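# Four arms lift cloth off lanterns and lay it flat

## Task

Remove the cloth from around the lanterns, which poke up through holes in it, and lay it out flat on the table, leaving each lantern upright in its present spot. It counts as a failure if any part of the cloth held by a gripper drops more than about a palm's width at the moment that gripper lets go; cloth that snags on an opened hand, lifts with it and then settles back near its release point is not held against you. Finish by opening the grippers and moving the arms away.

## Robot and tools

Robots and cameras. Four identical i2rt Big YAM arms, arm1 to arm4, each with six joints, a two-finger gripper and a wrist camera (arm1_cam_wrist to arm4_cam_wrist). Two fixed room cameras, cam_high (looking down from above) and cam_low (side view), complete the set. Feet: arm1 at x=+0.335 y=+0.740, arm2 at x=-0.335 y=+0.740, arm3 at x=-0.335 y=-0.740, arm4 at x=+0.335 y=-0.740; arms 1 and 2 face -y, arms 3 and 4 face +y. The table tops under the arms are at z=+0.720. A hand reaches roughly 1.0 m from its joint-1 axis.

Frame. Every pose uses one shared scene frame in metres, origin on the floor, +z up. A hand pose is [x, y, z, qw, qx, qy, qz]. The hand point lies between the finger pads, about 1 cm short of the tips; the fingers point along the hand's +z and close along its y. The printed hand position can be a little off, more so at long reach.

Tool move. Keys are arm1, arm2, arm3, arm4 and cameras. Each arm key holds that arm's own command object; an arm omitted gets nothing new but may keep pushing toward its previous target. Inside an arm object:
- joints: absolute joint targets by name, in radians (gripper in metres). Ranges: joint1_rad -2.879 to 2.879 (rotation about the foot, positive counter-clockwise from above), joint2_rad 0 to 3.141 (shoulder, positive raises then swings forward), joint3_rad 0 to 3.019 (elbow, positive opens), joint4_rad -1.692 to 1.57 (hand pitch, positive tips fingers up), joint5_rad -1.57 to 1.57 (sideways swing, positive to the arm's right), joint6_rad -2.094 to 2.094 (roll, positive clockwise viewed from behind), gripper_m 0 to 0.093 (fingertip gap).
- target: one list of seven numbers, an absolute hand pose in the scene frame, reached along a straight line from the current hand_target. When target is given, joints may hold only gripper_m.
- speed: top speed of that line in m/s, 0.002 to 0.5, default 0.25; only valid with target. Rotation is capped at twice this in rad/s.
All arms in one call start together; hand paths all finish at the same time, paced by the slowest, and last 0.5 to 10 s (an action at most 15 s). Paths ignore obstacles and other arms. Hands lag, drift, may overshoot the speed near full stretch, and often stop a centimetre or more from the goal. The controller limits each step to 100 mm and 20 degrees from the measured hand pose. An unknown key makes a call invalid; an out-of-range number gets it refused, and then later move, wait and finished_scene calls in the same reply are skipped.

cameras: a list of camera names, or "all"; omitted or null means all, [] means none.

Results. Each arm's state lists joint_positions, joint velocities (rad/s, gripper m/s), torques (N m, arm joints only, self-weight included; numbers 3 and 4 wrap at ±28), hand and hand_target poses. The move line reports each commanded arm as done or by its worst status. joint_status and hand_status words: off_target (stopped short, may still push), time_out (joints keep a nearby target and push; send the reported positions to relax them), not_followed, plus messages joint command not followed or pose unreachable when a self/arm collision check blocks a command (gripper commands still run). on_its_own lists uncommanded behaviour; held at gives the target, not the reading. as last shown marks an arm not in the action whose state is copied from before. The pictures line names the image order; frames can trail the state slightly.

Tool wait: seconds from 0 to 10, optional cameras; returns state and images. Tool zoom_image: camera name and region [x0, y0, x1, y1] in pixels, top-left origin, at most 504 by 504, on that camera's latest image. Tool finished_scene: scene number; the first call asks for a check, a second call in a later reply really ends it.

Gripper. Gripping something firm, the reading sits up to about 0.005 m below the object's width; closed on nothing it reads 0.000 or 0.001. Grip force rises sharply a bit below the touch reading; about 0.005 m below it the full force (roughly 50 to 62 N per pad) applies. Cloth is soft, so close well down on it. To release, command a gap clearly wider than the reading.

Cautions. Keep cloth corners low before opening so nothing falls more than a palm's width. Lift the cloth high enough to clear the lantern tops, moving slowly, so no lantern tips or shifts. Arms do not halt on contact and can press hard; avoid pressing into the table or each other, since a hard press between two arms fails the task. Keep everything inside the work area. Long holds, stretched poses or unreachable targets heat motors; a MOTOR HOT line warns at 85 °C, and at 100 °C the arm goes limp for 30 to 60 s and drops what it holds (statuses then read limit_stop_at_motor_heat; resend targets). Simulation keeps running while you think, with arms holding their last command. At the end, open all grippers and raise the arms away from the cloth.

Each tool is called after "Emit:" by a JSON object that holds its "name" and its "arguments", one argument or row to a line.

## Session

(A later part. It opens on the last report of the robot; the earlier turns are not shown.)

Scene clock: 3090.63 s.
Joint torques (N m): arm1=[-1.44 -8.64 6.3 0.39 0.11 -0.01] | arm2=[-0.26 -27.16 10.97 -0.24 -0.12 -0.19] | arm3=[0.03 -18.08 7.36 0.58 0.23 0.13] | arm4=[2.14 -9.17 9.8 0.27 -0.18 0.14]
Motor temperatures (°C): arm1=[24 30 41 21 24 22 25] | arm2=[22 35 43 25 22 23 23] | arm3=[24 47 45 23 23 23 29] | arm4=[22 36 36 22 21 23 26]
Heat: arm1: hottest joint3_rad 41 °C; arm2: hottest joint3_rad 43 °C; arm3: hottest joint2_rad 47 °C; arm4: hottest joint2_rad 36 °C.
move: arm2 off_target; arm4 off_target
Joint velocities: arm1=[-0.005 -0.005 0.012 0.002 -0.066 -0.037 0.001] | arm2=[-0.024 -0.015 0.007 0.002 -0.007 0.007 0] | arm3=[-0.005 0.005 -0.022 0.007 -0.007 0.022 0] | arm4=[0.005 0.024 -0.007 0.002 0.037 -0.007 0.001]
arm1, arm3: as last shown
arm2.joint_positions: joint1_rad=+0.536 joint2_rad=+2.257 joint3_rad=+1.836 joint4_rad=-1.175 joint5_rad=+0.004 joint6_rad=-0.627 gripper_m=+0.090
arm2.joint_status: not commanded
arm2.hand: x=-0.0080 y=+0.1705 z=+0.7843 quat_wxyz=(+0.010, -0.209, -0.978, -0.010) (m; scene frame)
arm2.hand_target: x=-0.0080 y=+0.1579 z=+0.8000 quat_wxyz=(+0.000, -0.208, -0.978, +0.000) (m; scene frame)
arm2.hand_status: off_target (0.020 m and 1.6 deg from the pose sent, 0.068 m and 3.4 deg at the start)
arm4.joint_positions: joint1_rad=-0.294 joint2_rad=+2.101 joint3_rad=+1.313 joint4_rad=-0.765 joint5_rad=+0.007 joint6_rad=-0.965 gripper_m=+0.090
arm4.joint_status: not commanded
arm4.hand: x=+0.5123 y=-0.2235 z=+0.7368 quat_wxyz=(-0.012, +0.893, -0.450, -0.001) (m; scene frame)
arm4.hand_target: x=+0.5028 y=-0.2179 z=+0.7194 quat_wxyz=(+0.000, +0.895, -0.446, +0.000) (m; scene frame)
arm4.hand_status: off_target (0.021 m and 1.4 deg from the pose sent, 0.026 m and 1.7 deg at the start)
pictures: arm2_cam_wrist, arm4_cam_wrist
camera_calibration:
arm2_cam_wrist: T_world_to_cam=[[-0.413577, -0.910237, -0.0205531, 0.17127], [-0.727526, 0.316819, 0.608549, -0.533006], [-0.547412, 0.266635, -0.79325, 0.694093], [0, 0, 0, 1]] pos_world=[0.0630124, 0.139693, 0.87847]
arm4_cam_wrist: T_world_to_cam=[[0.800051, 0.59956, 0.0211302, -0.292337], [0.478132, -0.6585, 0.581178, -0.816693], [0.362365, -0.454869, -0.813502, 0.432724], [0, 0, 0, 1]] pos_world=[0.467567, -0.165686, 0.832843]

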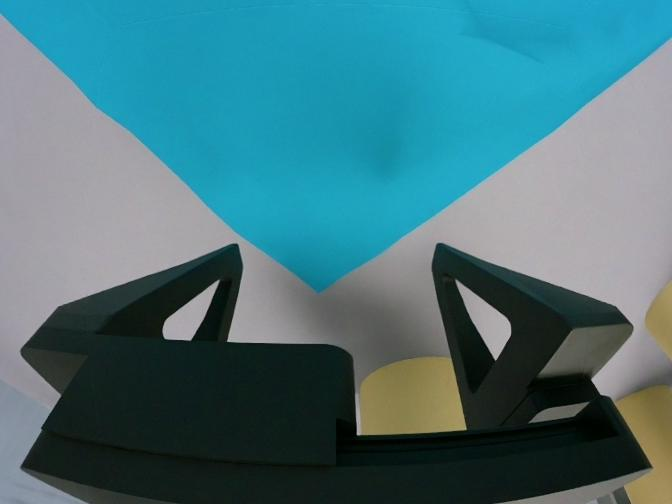

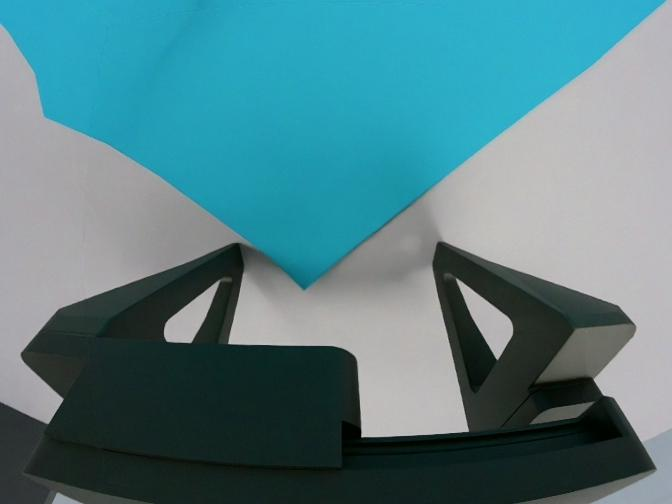

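Emit:
{"name": "move", "arguments": {
  "arm4": {"target": [0.508, -0.213, 0.742, 0, 0.8949, -0.4462, 0], "speed": 0.06},
  "cameras": ["cam_high", "cam_low", "arm4_cam_wrist"]
}}

Emit:
{"name": "zoom_image", "arguments": {
  "camera": "cam_high",
  "region": [425, 185, 565, 310]
}}

Emit:
{"name": "zoom_image", "arguments": {
  "camera": "cam_low",
  "region": [280, 260, 640, 360]
}}

Scene clock: 3096.23 s.
Joint torques (N m): arm1=[-1.49 -8.82 6.24 0.32 0.08 -0.04] | arm2=[-0.15 -27.16 11.02 -0.2 -0.12 -0.18] | arm3=[0.09 -18.02 7.38 0.57 0.22 0.14] | arm4=[1.67 -11.63 10.71 -0.09 -0.21 0.09]
Motor temperatures (°C): arm1=[24 30 41 21 24 22 25] | arm2=[22 36 43 25 22 23 23] | arm3=[24 47 44 23 23 23 29] | arm4=[22 35 35 22 21 23 26]
Heat: arm1: hottest joint3_rad 41 °C; arm2: hottest joint3_rad 43 °C; arm3: hottest joint2_rad 47 °C; arm4: hottest joint2_rad 35 °C.
move: arm4 off_target
Joint velocities: arm1=[-0.005 -0.024 -0.002 -0.012 -0.066 0.007 0] | arm2=[-0.005 0.005 0.007 0.007 -0.066 0.037 0] | arm3=[0.005 -0.015 0.002 0.012 0.037 0.051 0] | arm4=[0.005 -0.015 0.002 -0.002 -0.022 -0.051 0]
arm1, arm3: as last shown
arm2.joint_positions: joint1_rad=+0.536 joint2_rad=+2.257 joint3_rad=+1.836 joint4_rad=-1.175 joint5_rad=+0.004 joint6_rad=-0.628 gripper_m=+0.090
arm2.joint_status: not commanded
arm2.hand: x=-0.0080 y=+0.1705 z=+0.7843 quat_wxyz=(+0.010, -0.208, -0.978, -0.010) (m; scene frame)
arm2.hand_target: x=-0.0080 y=+0.1579 z=+0.8000 quat_wxyz=(+0.000, -0.208, -0.978, +0.000) (m; scene frame)
arm2.hand_status: not commanded
arm4.joint_positions: joint1_rad=-0.294 joint2_rad=+2.103 joint3_rad=+1.326 joint4_rad=-0.815 joint5_rad=+0.007 joint6_rad=-0.965 gripper_m=+0.090
arm4.joint_status: not commanded
arm4.hand: x=+0.5104 y=-0.2290 z=+0.7392 quat_wxyz=(+0.007, +0.893, -0.450, +0.002) (m; scene frame)
arm4.hand_target: x=+0.5077 y=-0.2135 z=+0.7423 quat_wxyz=(+0.000, +0.895, -0.446, +0.000) (m; scene frame)
arm4.hand_status: off_target (0.016 m and 1.0 deg from the pose sent, 0.012 m and 1.4 deg at the start)
pictures: arm4_cam_wrist, cam_high, cam_low
camera_calibration:
arm4_cam_wrist: T_world_to_cam=[[0.80022, 0.599611, -0.0106867, -0.264128], [0.485355, -0.637066, 0.598813, -0.832657], [0.352247, -0.484369, -0.800818, 0.421881], [0, 0, 0, 1]] pos_world=[0.466889, -0.167738, 0.833633]

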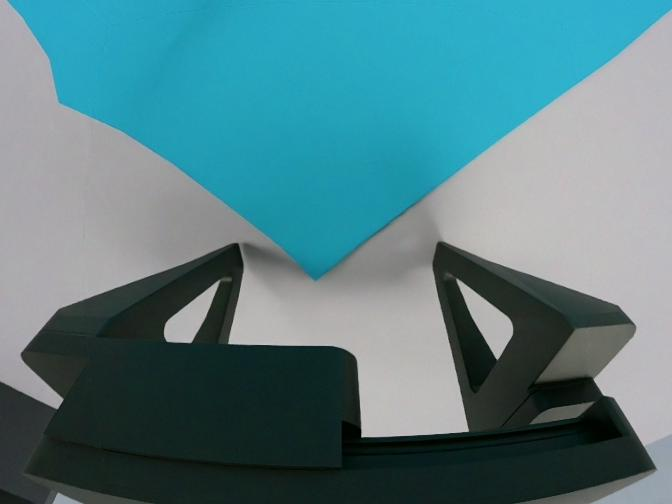

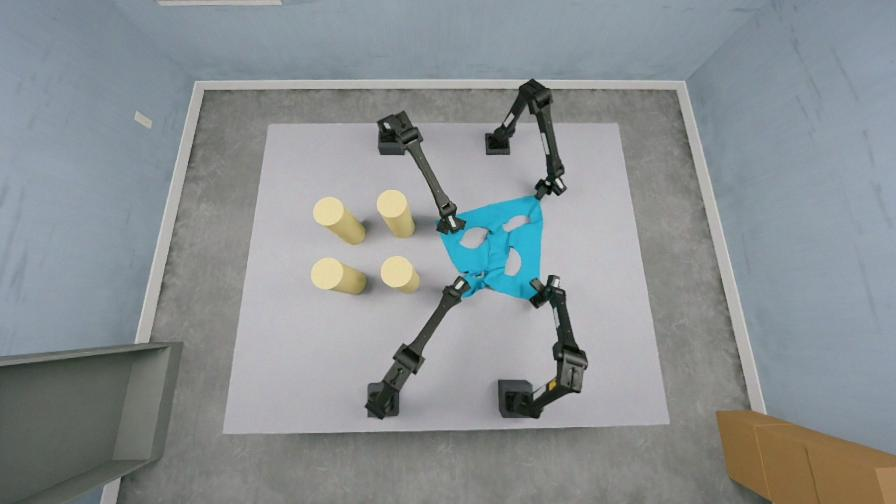

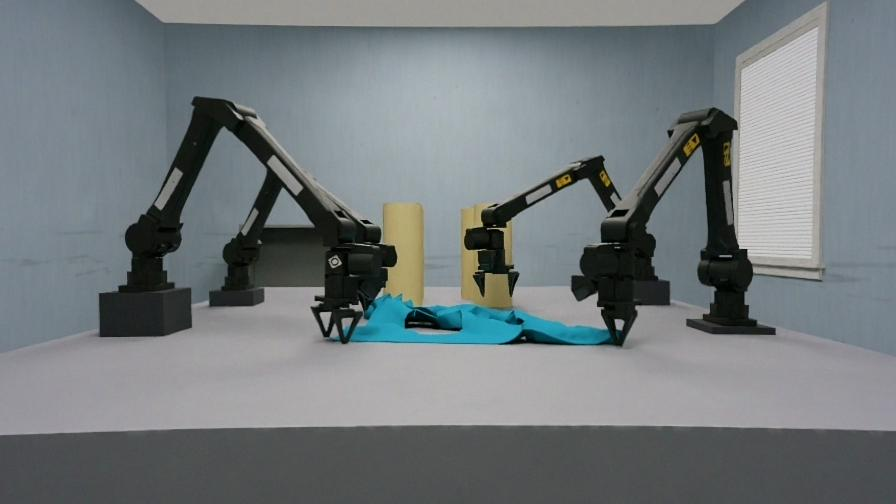

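Scaled by 3.600.

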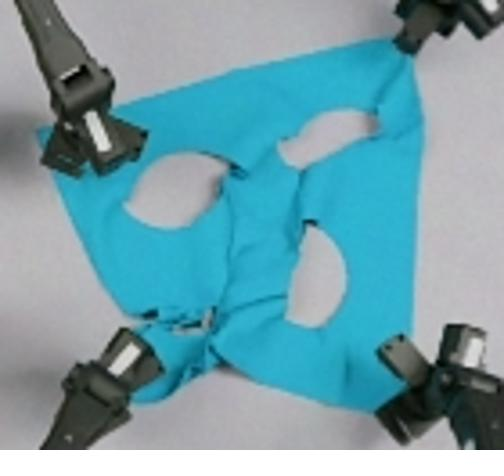

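Scaled by 1.400.

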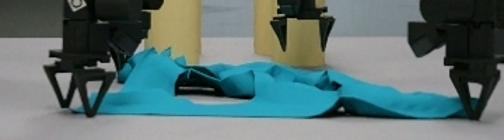

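Emit:
{"name": "move", "arguments": {
  "arm2": {"target": [-0.048, 0.203, 0.742, 0, 0.2079, 0.9781, 0], "speed": 0.1},
  "arm4": {"target": [0.493, -0.206, 0.742, 0, 0.8949, -0.4462, 0], "speed": 0.08},
  "cameras": ["arm2_cam_wrist", "arm4_cam_wrist"]
}}

Scene clock: 3102.77 s.
Joint torques (N m): arm1=[-1.14 -8.18 6.26 0.28 0.08 -0.03] | arm2=[-0.15 -26.23 6.79 0.81 -0.15 -0.17] | arm3=[0.03 -18.14 7.38 0.57 0.22 0.14] | arm4=[1.73 -11.34 10.76 -0.05 -0.23 0.19]
Motor temperatures (°C): arm1=[24 30 41 21 24 22 26] | arm2=[22 37 43 25 22 23 23] | arm3=[24 47 44 23 23 23 29] | arm4=[22 36 36 22 21 23 25]
Heat: arm1: hottest joint3_rad 41 °C; arm2: hottest joint3_rad 43 °C; arm3: hottest joint2_rad 47 °C; arm4: hottest joint2_rad 36 °C.
move: arm2 done; arm4 off_target
Joint velocities: arm1=[-0.005 -0.005 0.022 -0.012 -0.022 -0.007 0] | arm2=[-0.005 -0.005 -0.022 -0.002 0.022 -0.051 0.001] | arm3=[0.005 0.015 0.007 0.002 -0.051 -0.125 0] | arm4=[-0.005 -0.005 -0.007 0.002 0.051 -0.051 0.001]
arm1, arm3: as last shown
arm2.joint_positions: joint1_rad=+0.516 joint2_rad=+2.201 joint3_rad=+1.580 joint4_rad=-0.970 joint5_rad=+0.004 joint6_rad=-0.649 gripper_m=+0.090
arm2.joint_status: not commanded
arm2.hand: x=-0.0444 y=+0.2090 z=+0.7343 quat_wxyz=(+0.008, -0.208, -0.978, -0.008) (m; scene frame)
arm2.hand_target: x=-0.0478 y=+0.2040 z=+0.7427 quat_wxyz=(+0.000, -0.208, -0.978, +0.000) (m; scene frame)
arm2.hand_status: done (0.010 m and 1.3 deg from the pose sent, 0.067 m and 1.6 deg at the start)
arm4.joint_positions: joint1_rad=-0.265 joint2_rad=+2.103 joint3_rad=+1.334 joint4_rad=-0.818 joint5_rad=+0.007 joint6_rad=-0.945 gripper_m=+0.090
arm4.joint_status: not commanded
arm4.hand: x=+0.4968 y=-0.2210 z=+0.7415 quat_wxyz=(+0.005, +0.895, -0.446, +0.002) (m; scene frame)
arm4.hand_target: x=+0.4925 y=-0.2064 z=+0.7423 quat_wxyz=(+0.000, +0.895, -0.446, +0.000) (m; scene frame)
arm4.hand_status: off_target (0.015 m and 0.6 deg from the pose sent, 0.029 m and 1.0 deg at the start)
pictures: arm2_cam_wrist, arm4_cam_wrist
camera_calibration:
arm2_cam_wrist: T_world_to_cam=[[-0.412499, -0.910779, -0.0180765, 0.188529], [-0.729595, 0.318428, 0.605223, -0.539209], [-0.545468, 0.262842, -0.795851, 0.627023], [0, 0, 0, 1]] pos_world=[0.0263849, 0.178599, 0.828766]
arm4_cam_wrist: T_world_to_cam=[[0.794961, 0.606629, -0.00622759, -0.257107], [0.489732, -0.635646, 0.596755, -0.822615], [0.35805, -0.477447, -0.802399, 0.432213], [0, 0, 0, 1]] pos_world=[0.452497, -0.160565, 0.836105]

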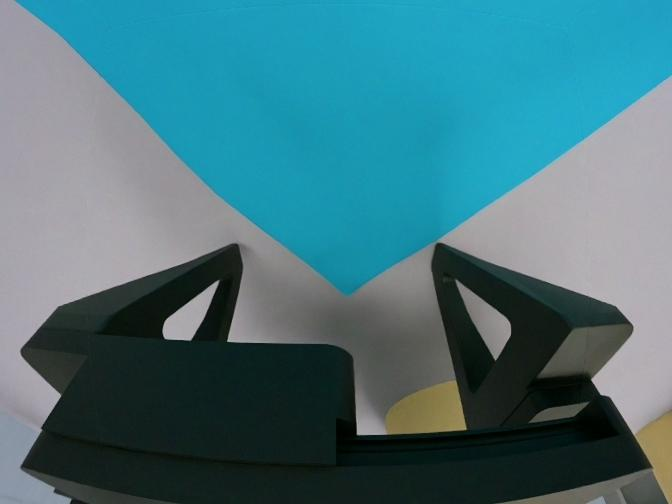

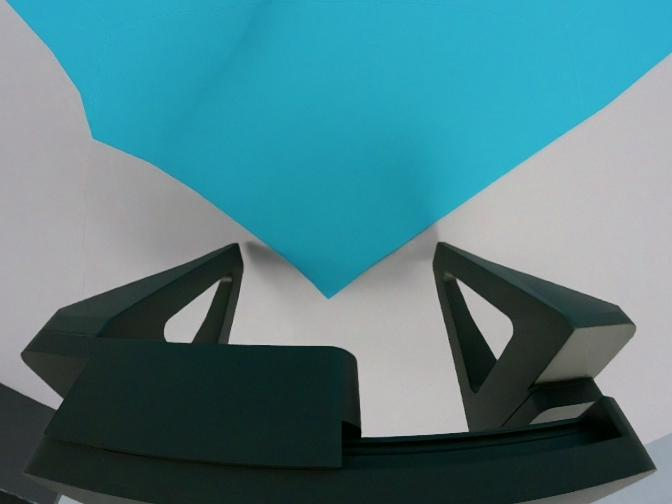

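Emit:
{"name": "move", "arguments": {
  "arm2": {"target": [-0.0485, 0.2025, 0.717, 0, 0.2079, 0.9781, 0], "speed": 0.06},
  "arm4": {"target": [0.494, -0.209, 0.712, 0, 0.8949, -0.4462, 0], "speed": 0.06},
  "cameras": []
}}

Emit:
{"name": "move", "arguments": {
  "arm2": {"joints": {"gripper_m": 0.0}},
  "arm4": {"joints": {"gripper_m": 0.0}},
  "cameras": ["arm2_cam_wrist", "arm4_cam_wrist"]
}}

Scene clock: 3106.43 s.
Joint torques (N m): arm1=[-1.49 -8.7 6.32 0.42 0.08 -0.03] | arm2=[-0.32 -23.47 6.43 0.88 -0.16 -0.17] | arm3=[0.03 -18.14 7.38 0.54 0.22 0.14] | arm4=[1.38 -8.64 9.42 1.14 -0.21 0.12]
Motor temperatures (°C): arm1=[24 30 41 21 24 22 26] | arm2=[22 37 43 25 22 23 23] | arm3=[24 47 44 23 23 23 29] | arm4=[22 36 36 22 21 23 25]
Heat: arm1: hottest joint3_rad 41 °C; arm2: hottest joint3_rad 43 °C; arm3: hottest joint2_rad 47 °C; arm4: hottest joint2_rad 36 °C.
move: arm2 off_target; arm4 off_target
Joint velocities: arm1=[-0.015 0.005 -0.002 -0.012 -0.007 0.066 0] | arm2=[0.005 0.015 0.027 -0.002 -0.022 -0.022 0] | arm3=[-0.005 -0.005 -0.002 0.002 0.022 -0.066 0] | arm4=[-0.024 -0.015 0.017 -0.007 -0.051 -0.037 -0.001]
arm1, arm3: as last shown
arm2.joint_positions: joint1_rad=+0.514 joint2_rad=+2.209 joint3_rad=+1.580 joint4_rad=-0.925 joint5_rad=+0.004 joint6_rad=-0.651 gripper_m=+0.090
arm2.joint_status: not commanded
arm2.hand: x=-0.0405 y=+0.2003 z=+0.7297 quat_wxyz=(-0.004, -0.208, -0.978, +0.006) (m; scene frame)
arm2.hand_target: x=-0.0487 y=+0.2030 z=+0.7172 quat_wxyz=(+0.000, -0.208, -0.978, +0.000) (m; scene frame)
arm2.hand_status: off_target (0.015 m and 0.8 deg from the pose sent, 0.019 m and 1.3 deg at the start)
arm4.joint_positions: joint1_rad=-0.265 joint2_rad=+2.112 joint3_rad=+1.335 joint4_rad=-0.783 joint5_rad=+0.007 joint6_rad=-0.943 gripper_m=+0.090
arm4.joint_status: not commanded
arm4.hand: x=+0.4988 y=-0.2144 z=+0.7369 quat_wxyz=(-0.008, +0.894, -0.447, +0.000) (m; scene frame)
arm4.hand_target: x=+0.4937 y=-0.2102 z=+0.7126 quat_wxyz=(+0.000, +0.895, -0.446, +0.000) (m; scene frame)
arm4.hand_status: off_target (0.026 m and 1.0 deg from the pose sent, 0.032 m and 0.6 deg at the start)
pictures: none
No camera images: "cameras" was empty.

Scene clock: 3107.13 s.
Joint torques (N m): arm1=[-1.67 -8.82 6.22 0.32 0.08 -0.02] | arm2=[-0.26 -23.47 6.42 0.88 -0.16 -0.17] | arm3=[0.21 -18.02 7.34 0.55 0.23 0.13] | arm4=[1.38 -8.88 9.05 0.92 -0.25 0.12]
Motor temperatures (°C): arm1=[24 30 41 21 24 22 26] | arm2=[22 37 43 25 22 23 23] | arm3=[24 47 44 23 23 23 29] | arm4=[22 36 36 22 21 23 25]
Heat: arm1: hottest joint3_rad 41 °C; arm2: hottest joint3_rad 43 °C; arm3: hottest joint2_rad 47 °C; arm4: hottest joint2_rad 36 °C.
move: arm2 done; arm4 done
Joint velocities: arm1=[-0.005 -0.015 -0.007 0.007 -0.066 -0.007 0] | arm2=[-0.015 0.005 -0.012 -0.002 0.022 -0.066 -0.001] | arm3=[-0.005 -0.005 -0.022 0.007 0.066 -0.007 0.001] | arm4=[0.005 0.015 -0.002 0.002 -0.007 0.007 -0.001]
arm1.joint_positions: joint1_rad=+0.596 joint2_rad=+1.726 joint3_rad=+0.975 joint4_rad=-0.799 joint5_rad=-0.009 joint6_rad=+1.243 gripper_m=+0.001
arm1.joint_status: not commanded
arm1.hand: x=+0.5835 y=+0.3867 z=+0.7304 quat_wxyz=(-0.014, -0.892, -0.452, -0.001) (m; scene frame)
arm1.hand_target: x=+0.5789 y=+0.3924 z=+0.7175 quat_wxyz=(+0.000, -0.891, -0.454, +0.000) (m; scene frame)
arm1.hand_status: not commanded
arm2.joint_positions: joint1_rad=+0.514 joint2_rad=+2.209 joint3_rad=+1.580 joint4_rad=-0.925 joint5_rad=+0.004 joint6_rad=-0.652 gripper_m=+0.001
arm2.joint_status: all done
arm2.hand: x=-0.0409 y=+0.2001 z=+0.7297 quat_wxyz=(-0.004, -0.208, -0.978, +0.006) (m; scene frame)
arm2.hand_target: x=-0.0486 y=+0.2030 z=+0.7172 quat_wxyz=(+0.000, -0.208, -0.978, +0.000) (m; scene frame)
arm2.hand_status: not commanded
arm3.joint_positions: joint1_rad=-0.637 joint2_rad=+2.206 joint3_rad=+1.652 joint4_rad=-1.026 joint5_rad=-0.004 joint6_rad=+0.435 gripper_m=+0.002
arm3.joint_status: not commanded
arm3.hand: x=+0.0170 y=-0.2243 z=+0.7304 quat_wxyz=(+0.000, +0.265, -0.964, -0.002) (m; scene frame)
arm3.hand_target: x=+0.0205 y=-0.2214 z=+0.7173 quat_wxyz=(+0.000, +0.259, -0.966, +0.000) (m; scene frame)
arm3.hand_status: not commanded
arm4.joint_positions: joint1_rad=-0.265 joint2_rad=+2.115 joint3_rad=+1.340 joint4_rad=-0.777 joint5_rad=+0.008 joint6_rad=-0.943 gripper_m=+0.002
arm4.joint_status: all done
arm4.hand: x=+0.4999 y=-0.2113 z=+0.7368 quat_wxyz=(-0.012, +0.894, -0.447, -0.001) (m; scene frame)
arm4.hand_target: x=+0.4937 y=-0.2102 z=+0.7127 quat_wxyz=(+0.000, +0.895, -0.446, +0.000) (m; scene frame)
arm4.hand_status: not commanded
pictures: arm2_cam_wrist, arm4_cam_wrist
camera_calibration:
arm2_cam_wrist: T_world_to_cam=[[-0.411775, -0.911275, 0.00437735, 0.165571], [-0.740473, 0.337387, 0.581266, -0.517797], [-0.53117, 0.23611, -0.813702, 0.646639], [0, 0, 0, 1]] pos_world=[0.0282388, 0.172901, 0.826424]
arm4_cam_wrist: T_world_to_cam=[[0.796372, 0.604402, 0.0221444, -0.287567], [0.48174, -0.656037, 0.580983, -0.80387], [0.365675, -0.452011, -0.813614, 0.441786], [0, 0, 0, 1]] pos_world=[0.454716, -0.15387, 0.832847]

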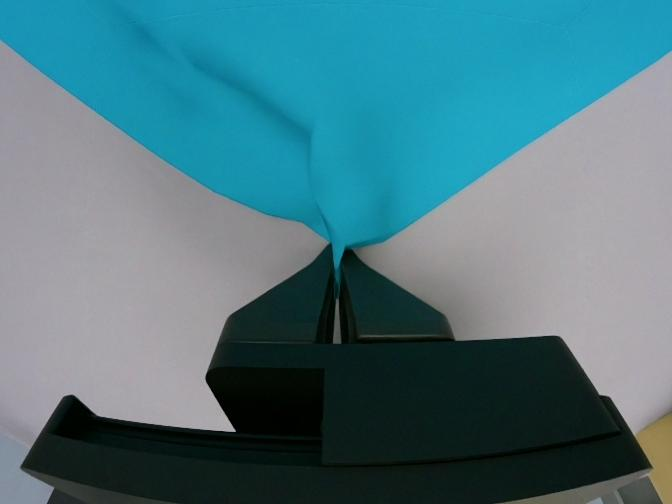

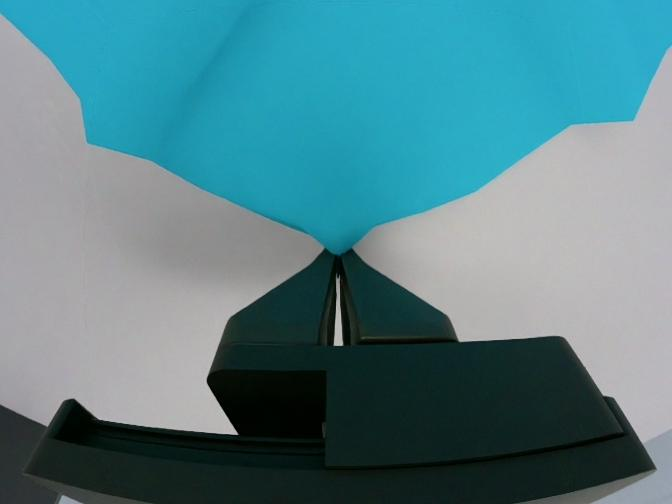

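Emit:
{"name": "move", "arguments": {
  "cameras": ["arm4_cam_wrist", "cam_high", "cam_low"]
}}

Emit:
{"name": "zoom_image", "arguments": {
  "camera": "arm4_cam_wrist",
  "region": [240, 180, 440, 350]
}}

Emit:
{"name": "zoom_image", "arguments": {
  "camera": "cam_high",
  "region": [410, 180, 620, 340]
}}

Scene clock: 3120.97 s.
Joint torques (N m): arm1=[-1.9 -8.94 6.3 0.35 0.08 -0.04] | arm2=[-0.15 -23.41 6.48 0.85 -0.16 -0.17] | arm3=[-0.03 -17.96 7.36 0.55 0.22 0.13] | arm4=[1.38 -8.94 9.03 0.92 -0.25 0.12]
Motor temperatures (°C): arm1=[24 29 40 21 24 22 26] | arm2=[22 36 42 25 22 23 23] | arm3=[24 47 44 23 23 23 29] | arm4=[22 35 35 22 21 23 26]
Heat: arm1: hottest joint3_rad 40 °C; arm2: hottest joint3_rad 42 °C; arm3: hottest joint2_rad 47 °C; arm4: hottest joint2_rad 35 °C.
Joint velocities: arm1=[-0.015 -0.005 0.002 -0.017 -0.022 -0.051 -0.002] | arm2=[-0.005 -0.005 0.007 -0.007 0.007 0.007 -0.001] | arm3=[0.005 -0.005 0.002 -0.007 0.022 -0.007 -0.001] | arm4=[-0.015 -0.005 0.017 -0.007 0.022 -0.022 0.001]
arm1.joint_positions: joint1_rad=+0.596 joint2_rad=+1.726 joint3_rad=+0.975 joint4_rad=-0.799 joint5_rad=-0.009 joint6_rad=+1.243 gripper_m=+0.001
arm1.joint_status: not commanded
arm1.hand: x=+0.5835 y=+0.3867 z=+0.7304 quat_wxyz=(-0.014, -0.892, -0.452, -0.001) (m; scene frame)
arm1.hand_target: x=+0.5789 y=+0.3924 z=+0.7175 quat_wxyz=(+0.000, -0.891, -0.454, +0.000) (m; scene frame)
arm1.hand_status: not commanded
arm2.joint_positions: joint1_rad=+0.514 joint2_rad=+2.209 joint3_rad=+1.580 joint4_rad=-0.925 joint5_rad=+0.004 joint6_rad=-0.652 gripper_m=+0.001
arm2.joint_status: all done
arm2.hand: x=-0.0409 y=+0.2001 z=+0.7297 quat_wxyz=(-0.004, -0.208, -0.978, +0.006) (m; scene frame)
arm2.hand_target: x=-0.0486 y=+0.2030 z=+0.7172 quat_wxyz=(+0.000, -0.208, -0.978, +0.000) (m; scene frame)
arm2.hand_status: not commanded
arm3.joint_positions: joint1_rad=-0.637 joint2_rad=+2.206 joint3_rad=+1.652 joint4_rad=-1.026 joint5_rad=-0.004 joint6_rad=+0.435 gripper_m=+0.002
arm3.joint_status: not commanded
arm3.hand: x=+0.0170 y=-0.2243 z=+0.7304 quat_wxyz=(+0.000, +0.265, -0.964, -0.002) (m; scene frame)
arm3.hand_target: x=+0.0205 y=-0.2214 z=+0.7173 quat_wxyz=(+0.000, +0.259, -0.966, +0.000) (m; scene frame)
arm3.hand_status: not commanded
arm4.joint_positions: joint1_rad=-0.265 joint2_rad=+2.115 joint3_rad=+1.340 joint4_rad=-0.777 joint5_rad=+0.008 joint6_rad=-0.943 gripper_m=+0.002
arm4.joint_status: all done
arm4.hand: x=+0.4999 y=-0.2113 z=+0.7368 quat_wxyz=(-0.012, +0.894, -0.447, -0.001) (m; scene frame)
arm4.hand_target: x=+0.4937 y=-0.2102 z=+0.7127 quat_wxyz=(+0.000, +0.895, -0.446, +0.000) (m; scene frame)
arm4.hand_status: not commanded
pictures: arm4_cam_wrist, cam_high, cam_low
camera_calibration:
arm4_cam_wrist: T_world_to_cam=[[0.796372, 0.604402, 0.0221444, -0.287567], [0.48174, -0.656037, 0.580983, -0.80387], [0.365675, -0.452011, -0.813614, 0.441786], [0, 0, 0, 1]] pos_world=[0.454716, -0.15387, 0.832847]

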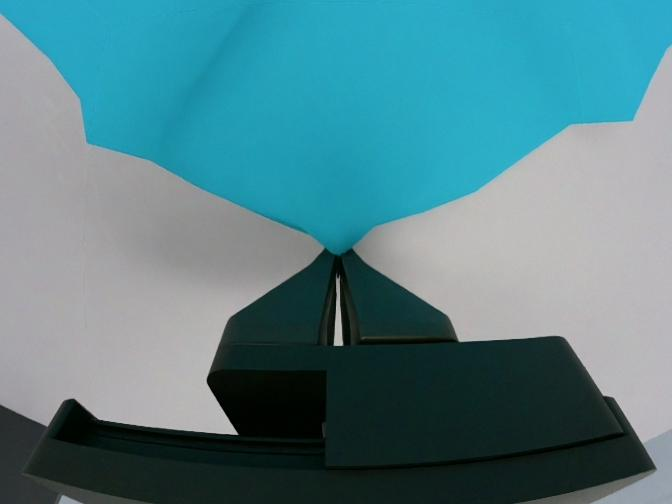

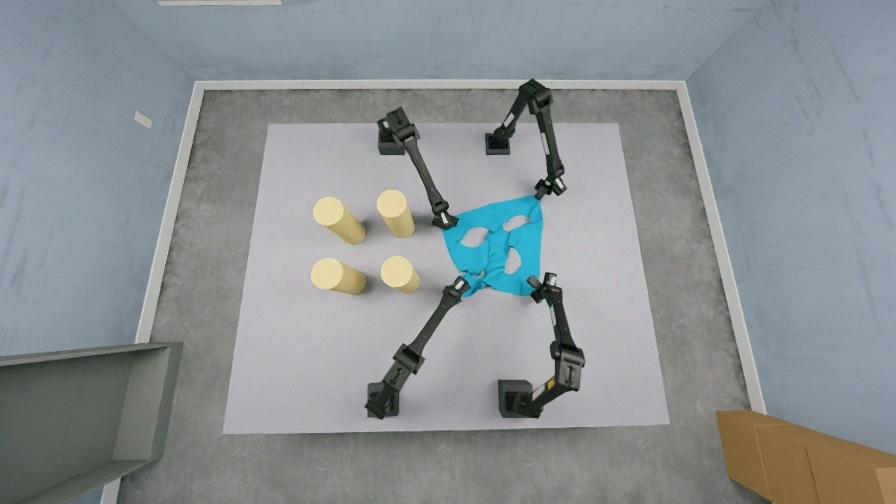

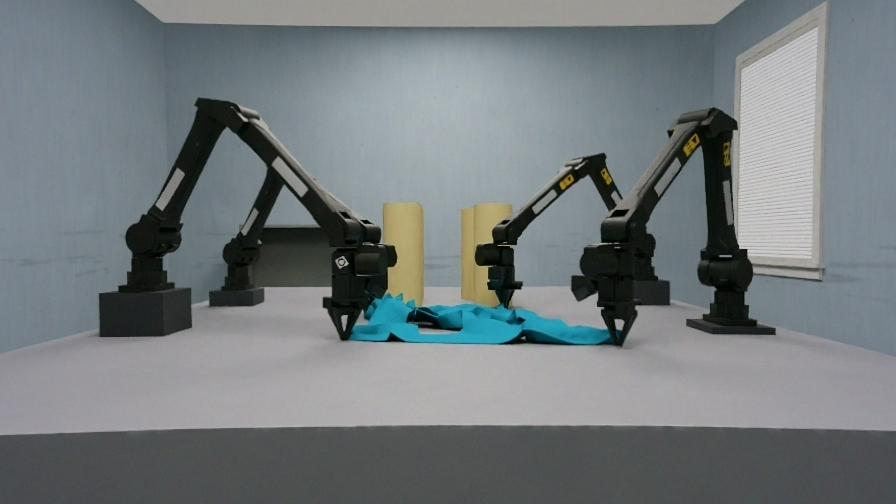

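Scaled by 2.520 from the camera's 672x504 image, which has a finer 960x720 frame.

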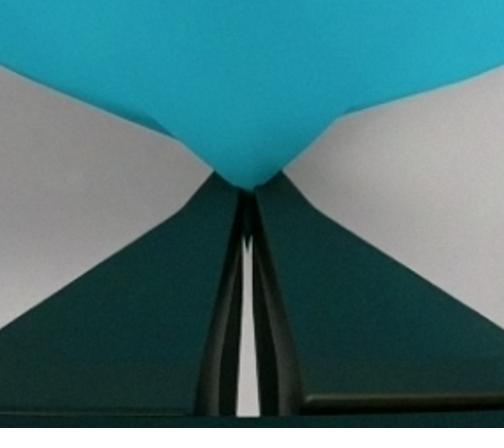

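Scaled by 2.400.

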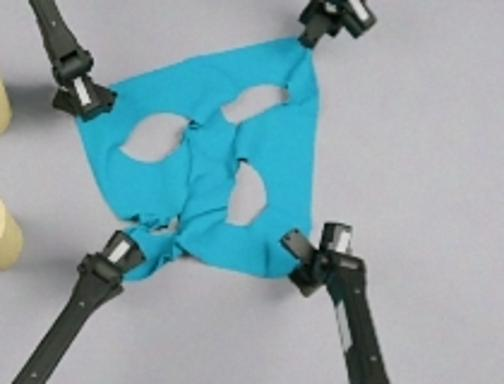

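Emit:
{"name": "move", "arguments": {
  "arm1": {"target": [0.575, 0.378, 0.765, 0, 0.9125, 0.4091, 0], "speed": 0.1},
  "arm2": {"target": [-0.072, 0.285, 0.765, 0, 0.3559, 0.9345, 0], "speed": 0.1},
  "arm3": {"target": [-0.022, -0.262, 0.765, 0, 0.4091, -0.9125, 0], "speed": 0.1},
  "arm4": {"target": [0.555, -0.235, 0.765, 0, 0.9345, -0.3559, 0], "speed": 0.1},
  "cameras": ["arm4_cam_wrist", "cam_high"]
}}

Emit:
{"name": "zoom_image", "arguments": {
  "camera": "cam_high",
  "region": [410, 180, 620, 340]
}}

Scene clock: 3132.80 s.
Joint torques (N m): arm1=[-2.2 -11.87 11.07 -0.46 0.09 0.14] | arm2=[1.26 -22.36 6.34 0.88 -0.12 0.02] | arm3=[0.73 -21.3 5.81 0.43 0.2 -0.14] | arm4=[-0.67 -12.81 9.26 -0.12 -0.09 -0.06]
Motor temperatures (°C): arm1=[24 29 40 21 24 22 26] | arm2=[22 36 42 25 22 23 24] | arm3=[24 47 44 23 23 23 29] | arm4=[22 34 35 22 21 23 27]
Heat: arm1: hottest joint3_rad 40 °C; arm2: hottest joint3_rad 42 °C; arm3: hottest joint2_rad 47 °C; arm4: hottest joint3_rad 35 °C.
move: arm1 off_target; arm2 done; arm3 off_target; arm4 off_target
Joint velocities: arm1=[-0.005 -0.005 0.007 -0.012 0.022 -0.037 0] | arm2=[-0.005 -0.005 -0.032 -0.017 0.051 -0.007 0.001] | arm3=[0.015 -0.005 -0.002 0.002 -0.081 0.022 -0.001] | arm4=[0.015 0.005 -0.017 0.002 0.051 0.066 0]
arm1.joint_positions: joint1_rad=+0.573 joint2_rad=+1.702 joint3_rad=+0.989 joint4_rad=-0.921 joint5_rad=-0.009 joint6_rad=+1.297 gripper_m=+0.001
arm1.joint_status: not commanded
arm1.hand: x=+0.5644 y=+0.3977 z=+0.7447 quat_wxyz=(+0.027, -0.908, -0.417, +0.006) (m; scene frame)
arm1.hand_target: x=+0.5745 y=+0.3784 z=+0.7652 quat_wxyz=(+0.000, -0.913, -0.409, +0.000) (m; scene frame)
arm1.hand_status: off_target (0.030 m and 3.3 deg from the pose sent, 0.037 m and 5.7 deg at the start)
arm2.joint_positions: joint1_rad=+0.531 joint2_rad=+1.992 joint3_rad=+1.284 joint4_rad=-0.881 joint5_rad=+0.004 joint6_rad=-0.327 gripper_m=+0.001
arm2.joint_status: not commanded
arm2.hand: x=-0.0764 y=+0.2841 z=+0.7601 quat_wxyz=(+0.009, -0.355, -0.935, -0.006) (m; scene frame)
arm2.hand_target: x=-0.0709 y=+0.2853 z=+0.7656 quat_wxyz=(+0.000, -0.356, -0.935, +0.000) (m; scene frame)
arm2.hand_status: done (0.007 m and 1.2 deg from the pose sent, 0.097 m and 17.7 deg at the start)
arm3.joint_positions: joint1_rad=-0.625 joint2_rad=+2.072 joint3_rad=+1.467 joint4_rad=-1.018 joint5_rad=-0.003 joint6_rad=+0.162 gripper_m=+0.002
arm3.joint_status: not commanded
arm3.hand: x=-0.0223 y=-0.2697 z=+0.7483 quat_wxyz=(+0.018, +0.399, -0.917, +0.011) (m; scene frame)
arm3.hand_target: x=-0.0218 y=-0.2626 z=+0.7650 quat_wxyz=(+0.000, +0.409, -0.913, +0.000) (m; scene frame)
arm3.hand_status: off_target (0.018 m and 2.7 deg from the pose sent, 0.064 m and 17.5 deg at the start)
arm4.joint_positions: joint1_rad=-0.362 joint2_rad=+2.074 joint3_rad=+1.340 joint4_rad=-0.856 joint5_rad=+0.005 joint6_rad=-1.239 gripper_m=+0.002
arm4.joint_status: not commanded
arm4.hand: x=+0.5456 y=-0.2394 z=+0.7580 quat_wxyz=(+0.007, +0.934, -0.356, -0.001) (m; scene frame)
arm4.hand_target: x=+0.5554 y=-0.2356 z=+0.7652 quat_wxyz=(+0.000, +0.934, -0.356, +0.000) (m; scene frame)
arm4.hand_status: off_target (0.013 m and 0.8 deg from the pose sent, 0.066 m and 11.6 deg at the start)
pictures: arm4_cam_wrist, cam_high
camera_calibration:
arm4_cam_wrist: T_world_to_cam=[[0.660924, 0.750354, -0.012172, -0.172631], [0.608503, -0.526347, 0.593871, -0.904446], [0.439207, -0.399911, -0.804468, 0.395027], [0, 0, 0, 1]] pos_world=[0.490957, -0.188542, 0.85281]

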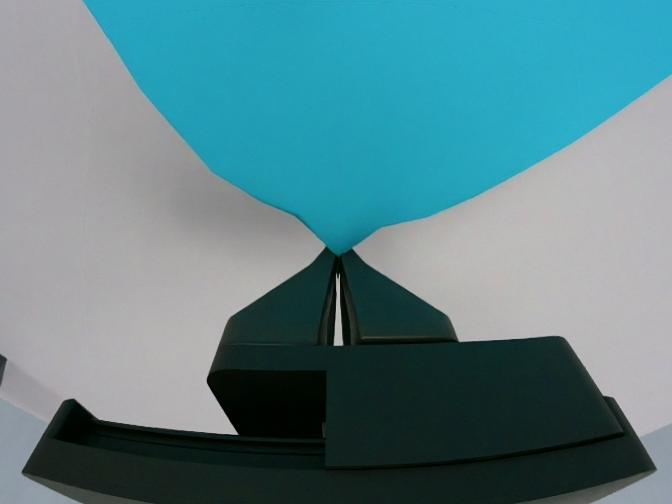

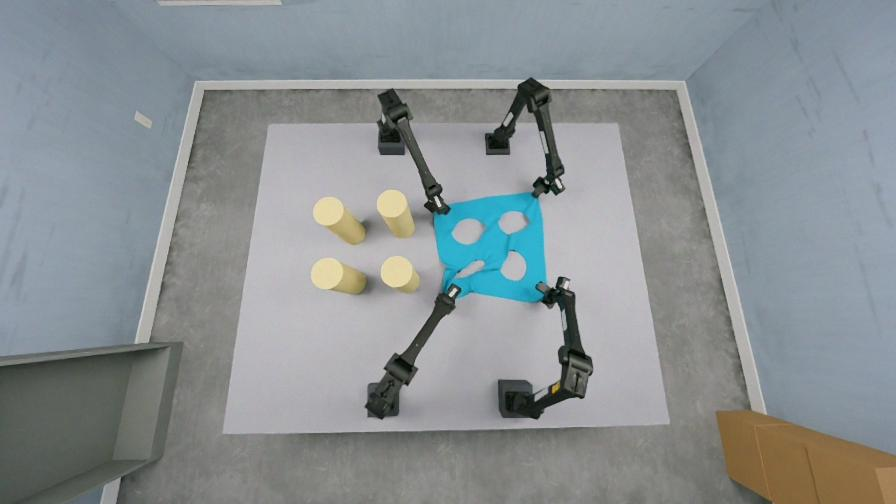

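Scaled by 2.400.

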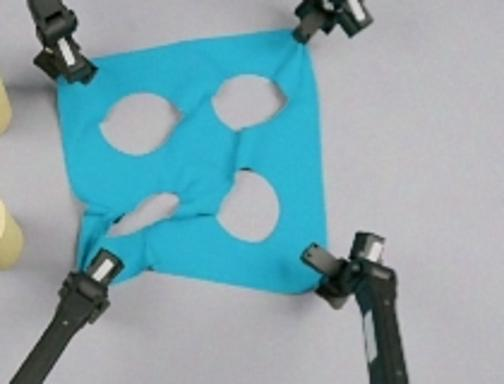

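Emit:
{"name": "move", "arguments": {
  "arm1": {"target": [0.572, 0.375, 0.765, 0, 0.9125, 0.4091, 0], "speed": 0.08},
  "arm2": {"target": [-0.088, 0.322, 0.765, 0, 0.3559, 0.9345, 0], "speed": 0.08},
  "arm3": {"target": [-0.06, -0.305, 0.768, 0, 0.4091, -0.9125, 0], "speed": 0.08},
  "arm4": {"target": [0.588, -0.247, 0.765, 0, 0.9345, -0.3559, 0], "speed": 0.08},
  "cameras": ["cam_high", "cam_low"]
}}

Emit:
{"name": "zoom_image", "arguments": {
  "camera": "cam_high",
  "region": [410, 180, 620, 340]
}}

Emit:
{"name": "zoom_image", "arguments": {
  "camera": "cam_low",
  "region": [270, 260, 640, 380]
}}

Scene clock: 3139.43 s.
Joint torques (N m): arm1=[-1.2 -11.46 11.28 -0.5 0.21 0.03] | arm2=[1.61 -20.6 5.97 0.8 -0.13 0.02] | arm3=[0.56 -18.73 5.48 0.39 0.2 0.02] | arm4=[-0.5 -12.4 10.22 -0.17 -0.09 -0.08]
Motor temperatures (°C): arm1=[24 30 40 21 24 22 26] | arm2=[22 36 41 25 22 23 24] | arm3=[24 47 43 23 23 23 29] | arm4=[22 35 35 22 21 23 27]
Heat: arm1: hottest joint3_rad 40 °C; arm2: hottest joint3_rad 41 °C; arm3: hottest joint2_rad 47 °C; arm4: hottest joint2_rad 35 °C.
move: arm1 off_target; arm2 done; arm3 off_target; arm4 off_target
Joint velocities: arm1=[0.005 -0.015 0.002 -0.017 -0.051 -0.022 -0.002] | arm2=[0.005 -0.005 -0.007 0.017 -0.037 -0.066 0] | arm3=[-0.015 -0.005 -0.007 -0.007 -0.007 -0.007 -0.001] | arm4=[-0.005 -0.005 0.012 0.007 -0.007 -0.037 0.001]
arm1.joint_positions: joint1_rad=+0.561 joint2_rad=+1.702 joint3_rad=+0.989 joint4_rad=-0.921 joint5_rad=-0.009 joint6_rad=+1.297 gripper_m=+0.001
arm1.joint_status: not commanded
arm1.hand: x=+0.5603 y=+0.3950 z=+0.7448 quat_wxyz=(+0.027, -0.911, -0.412, +0.005) (m; scene frame)
arm1.hand_target: x=+0.5716 y=+0.3756 z=+0.7654 quat_wxyz=(+0.000, -0.912, -0.410, +0.000) (m; scene frame)
arm1.hand_status: off_target (0.031 m and 3.1 deg from the pose sent, 0.031 m and 3.3 deg at the start)
arm2.joint_positions: joint1_rad=+0.539 joint2_rad=+1.915 joint3_rad=+1.149 joint4_rad=-0.822 joint5_rad=+0.004 joint6_rad=-0.317 gripper_m=+0.001
arm2.joint_status: not commanded
arm2.hand: x=-0.0928 y=+0.3203 z=+0.7601 quat_wxyz=(+0.008, -0.356, -0.934, -0.006) (m; scene frame)
arm2.hand_target: x=-0.0876 y=+0.3220 z=+0.7655 quat_wxyz=(+0.000, -0.356, -0.934, +0.000) (m; scene frame)
arm2.hand_status: done (0.007 m and 1.1 deg from the pose sent, 0.040 m and 1.2 deg at the start)
arm3.joint_positions: joint1_rad=-0.609 joint2_rad=+1.942 joint3_rad=+1.268 joint4_rad=-0.943 joint5_rad=-0.003 joint6_rad=+0.161 gripper_m=+0.002
arm3.joint_status: not commanded
arm3.hand: x=-0.0597 y=-0.3108 z=+0.7556 quat_wxyz=(+0.015, +0.407, -0.913, +0.009) (m; scene frame)
arm3.hand_target: x=-0.0597 y=-0.3057 z=+0.7682 quat_wxyz=(+0.000, +0.409, -0.912, +0.000) (m; scene frame)
arm3.hand_status: off_target (0.014 m and 2.0 deg from the pose sent, 0.055 m and 2.7 deg at the start)
arm4.joint_positions: joint1_rad=-0.426 joint2_rad=+2.074 joint3_rad=+1.340 joint4_rad=-0.859 joint5_rad=+0.005 joint6_rad=-1.301 gripper_m=+0.002
arm4.joint_status: not commanded
arm4.hand: x=+0.5770 y=-0.2547 z=+0.7578 quat_wxyz=(+0.008, +0.934, -0.357, -0.001) (m; scene frame)
arm4.hand_target: x=+0.5880 y=-0.2474 z=+0.7652 quat_wxyz=(+0.000, +0.935, -0.356, +0.000) (m; scene frame)
arm4.hand_status: off_target (0.015 m and 1.0 deg from the pose sent, 0.044 m and 0.8 deg at the start)
pictures: cam_high, cam_low

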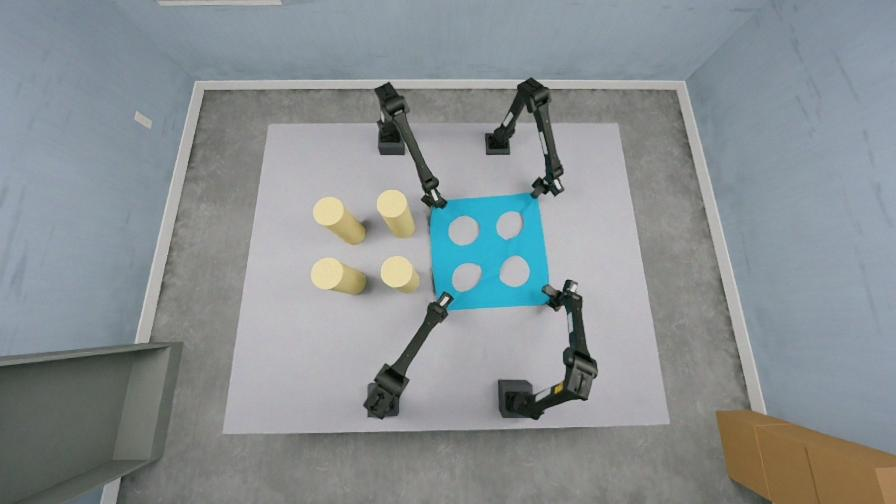

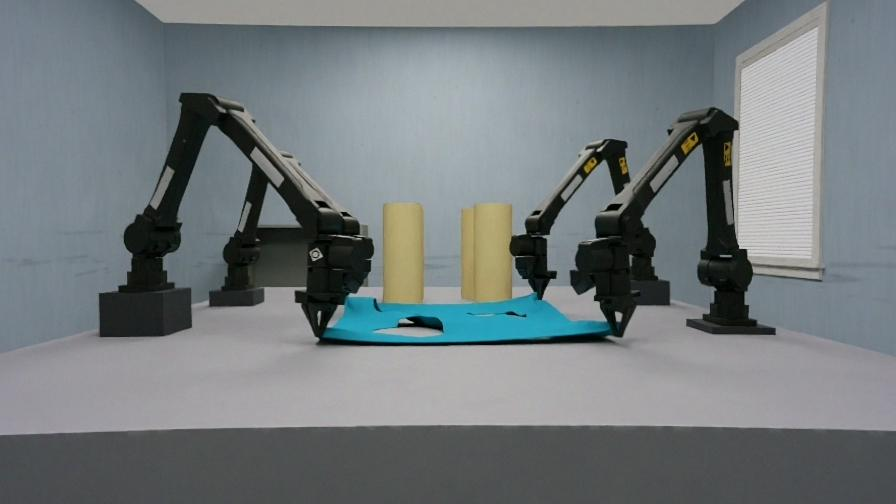

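Scaled by 2.400.

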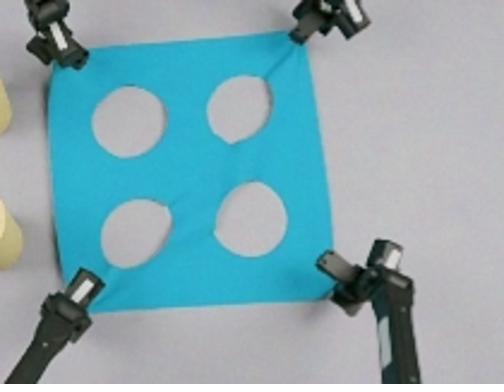

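Scaled by 1.362.

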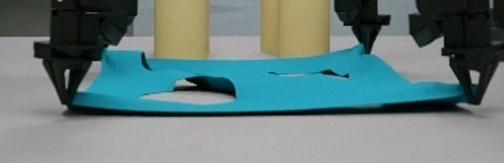

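Emit:
{"name": "move", "arguments": {
  "arm1": {"target": [0.576, 0.380, 0.718, 0, 0.9125, 0.4091, 0], "speed": 0.06},
  "arm2": {"target": [-0.088, 0.322, 0.718, 0, 0.3559, 0.9345, 0], "speed": 0.06},
  "arm3": {"target": [-0.068, -0.310, 0.718, 0, 0.4091, -0.9125, 0], "speed": 0.06},
  "arm4": {"target": [0.594, -0.249, 0.718, 0, 0.9345, -0.3559, 0], "speed": 0.06},
  "cameras": ["cam_high", "cam_low"]
}}

Emit:
{"name": "zoom_image", "arguments": {
  "camera": "cam_high",
  "region": [415, 185, 575, 325]
}}

Emit:
{"name": "zoom_image", "arguments": {
  "camera": "cam_low",
  "region": [270, 260, 640, 380]
}}

Scene clock: 3145.93 s.
Joint torques (N m): arm1=[-0.15 -8.41 7.16 0.98 0.13 0.14] | arm2=[1.44 -17.9 5.52 1.05 -0.11 0] | arm3=[0.62 -14.62 5.16 0.69 0.18 0.12] | arm4=[-0.91 -9.52 9.25 1.26 -0.12 -0.08]
Motor temperatures (°C): arm1=[24 30 41 21 24 22 26] | arm2=[22 36 41 25 22 23 24] | arm3=[24 47 43 23 23 23 29] | arm4=[22 36 35 22 21 23 27]
Heat: arm1: hottest joint3_rad 41 °C; arm2: hottest joint3_rad 41 °C; arm3: hottest joint2_rad 47 °C; arm4: hottest joint2_rad 36 °C.
move: arm1 off_target; arm2 off_target; arm3 off_target; arm4 off_target
Joint velocities: arm1=[-0.015 -0.005 -0.012 -0.007 -0.037 -0.007 0.001] | arm2=[-0.005 -0.034 0.007 0.002 0.022 -0.007 0] | arm3=[-0.005 -0.015 -0.002 -0.002 -0.007 0.022 -0.001] | arm4=[-0.005 -0.015 0.012 -0.002 0.007 -0.037 0]
arm1.joint_positions: joint1_rad=+0.563 joint2_rad=+1.737 joint3_rad=+0.989 joint4_rad=-0.826 joint5_rad=-0.009 joint6_rad=+1.301 gripper_m=+0.001
arm1.joint_status: not commanded
arm1.hand: x=+0.5711 y=+0.3796 z=+0.7300 quat_wxyz=(-0.003, -0.912, -0.411, +0.001) (m; scene frame)
arm1.hand_target: x=+0.5756 y=+0.3806 z=+0.7182 quat_wxyz=(+0.000, -0.912, -0.409, +0.000) (m; scene frame)
arm1.hand_status: off_target (0.013 m and 0.4 deg from the pose sent, 0.034 m and 3.1 deg at the start)
arm2.joint_positions: joint1_rad=+0.539 joint2_rad=+1.972 joint3_rad=+1.131 joint4_rad=-0.717 joint5_rad=+0.004 joint6_rad=-0.317 gripper_m=+0.001
arm2.joint_status: not commanded
arm2.hand: x=-0.0902 y=+0.3160 z=+0.7282 quat_wxyz=(-0.003, -0.356, -0.934, +0.004) (m; scene frame)
arm2.hand_target: x=-0.0884 y=+0.3224 z=+0.7184 quat_wxyz=(+0.000, -0.356, -0.935, +0.000) (m; scene frame)
arm2.hand_status: off_target (0.012 m and 0.6 deg from the pose sent, 0.042 m and 1.1 deg at the start)
arm3.joint_positions: joint1_rad=-0.602 joint2_rad=+1.961 joint3_rad=+1.210 joint4_rad=-0.823 joint5_rad=-0.003 joint6_rad=+0.161 gripper_m=+0.002
arm3.joint_status: not commanded
arm3.hand: x=-0.0639 y=-0.3110 z=+0.7288 quat_wxyz=(-0.003, +0.410, -0.912, -0.003) (m; scene frame)
arm3.hand_target: x=-0.0683 y=-0.3109 z=+0.7186 quat_wxyz=(+0.000, +0.409, -0.912, +0.000) (m; scene frame)
arm3.hand_status: off_target (0.012 m and 0.5 deg from the pose sent, 0.039 m and 2.0 deg at the start)
arm4.joint_positions: joint1_rad=-0.433 joint2_rad=+2.114 joint3_rad=+1.340 joint4_rad=-0.801 joint5_rad=+0.006 joint6_rad=-1.313 gripper_m=+0.002
arm4.joint_status: not commanded
arm4.hand: x=+0.5829 y=-0.2507 z=+0.7370 quat_wxyz=(-0.001, +0.935, -0.355, +0.000) (m; scene frame)
arm4.hand_target: x=+0.5936 y=-0.2498 z=+0.7183 quat_wxyz=(+0.000, +0.934, -0.356, +0.000) (m; scene frame)
arm4.hand_status: off_target (0.022 m and 0.2 deg from the pose sent, 0.044 m and 1.0 deg at the start)
pictures: cam_high, cam_low

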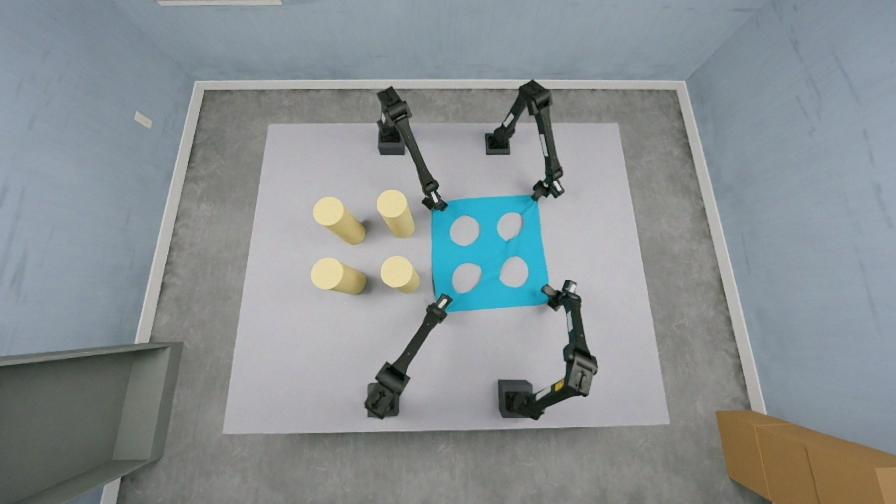

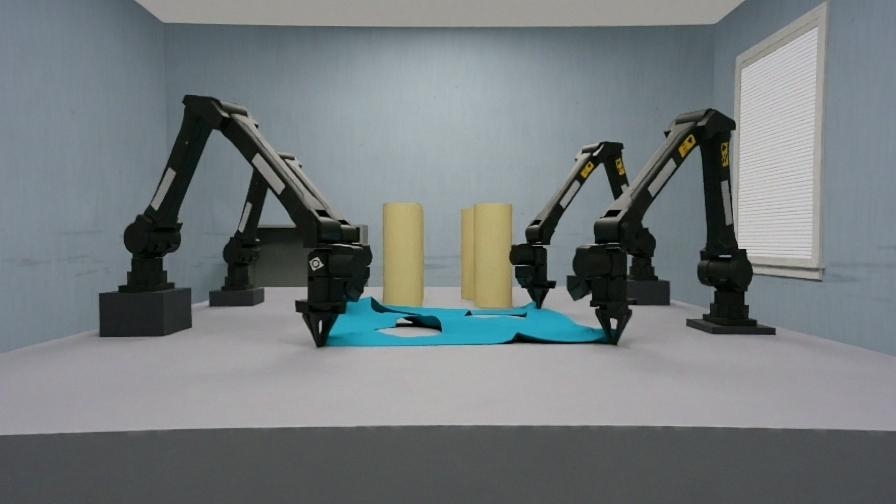

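Scaled by 3.150.

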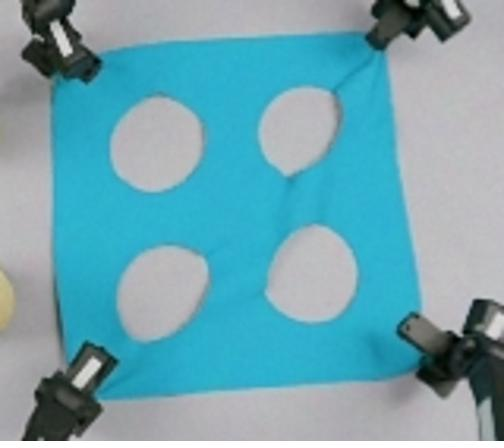

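Scaled by 1.362.

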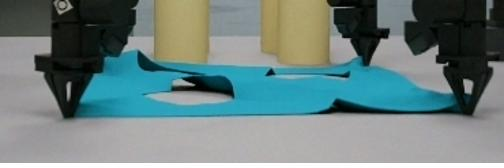

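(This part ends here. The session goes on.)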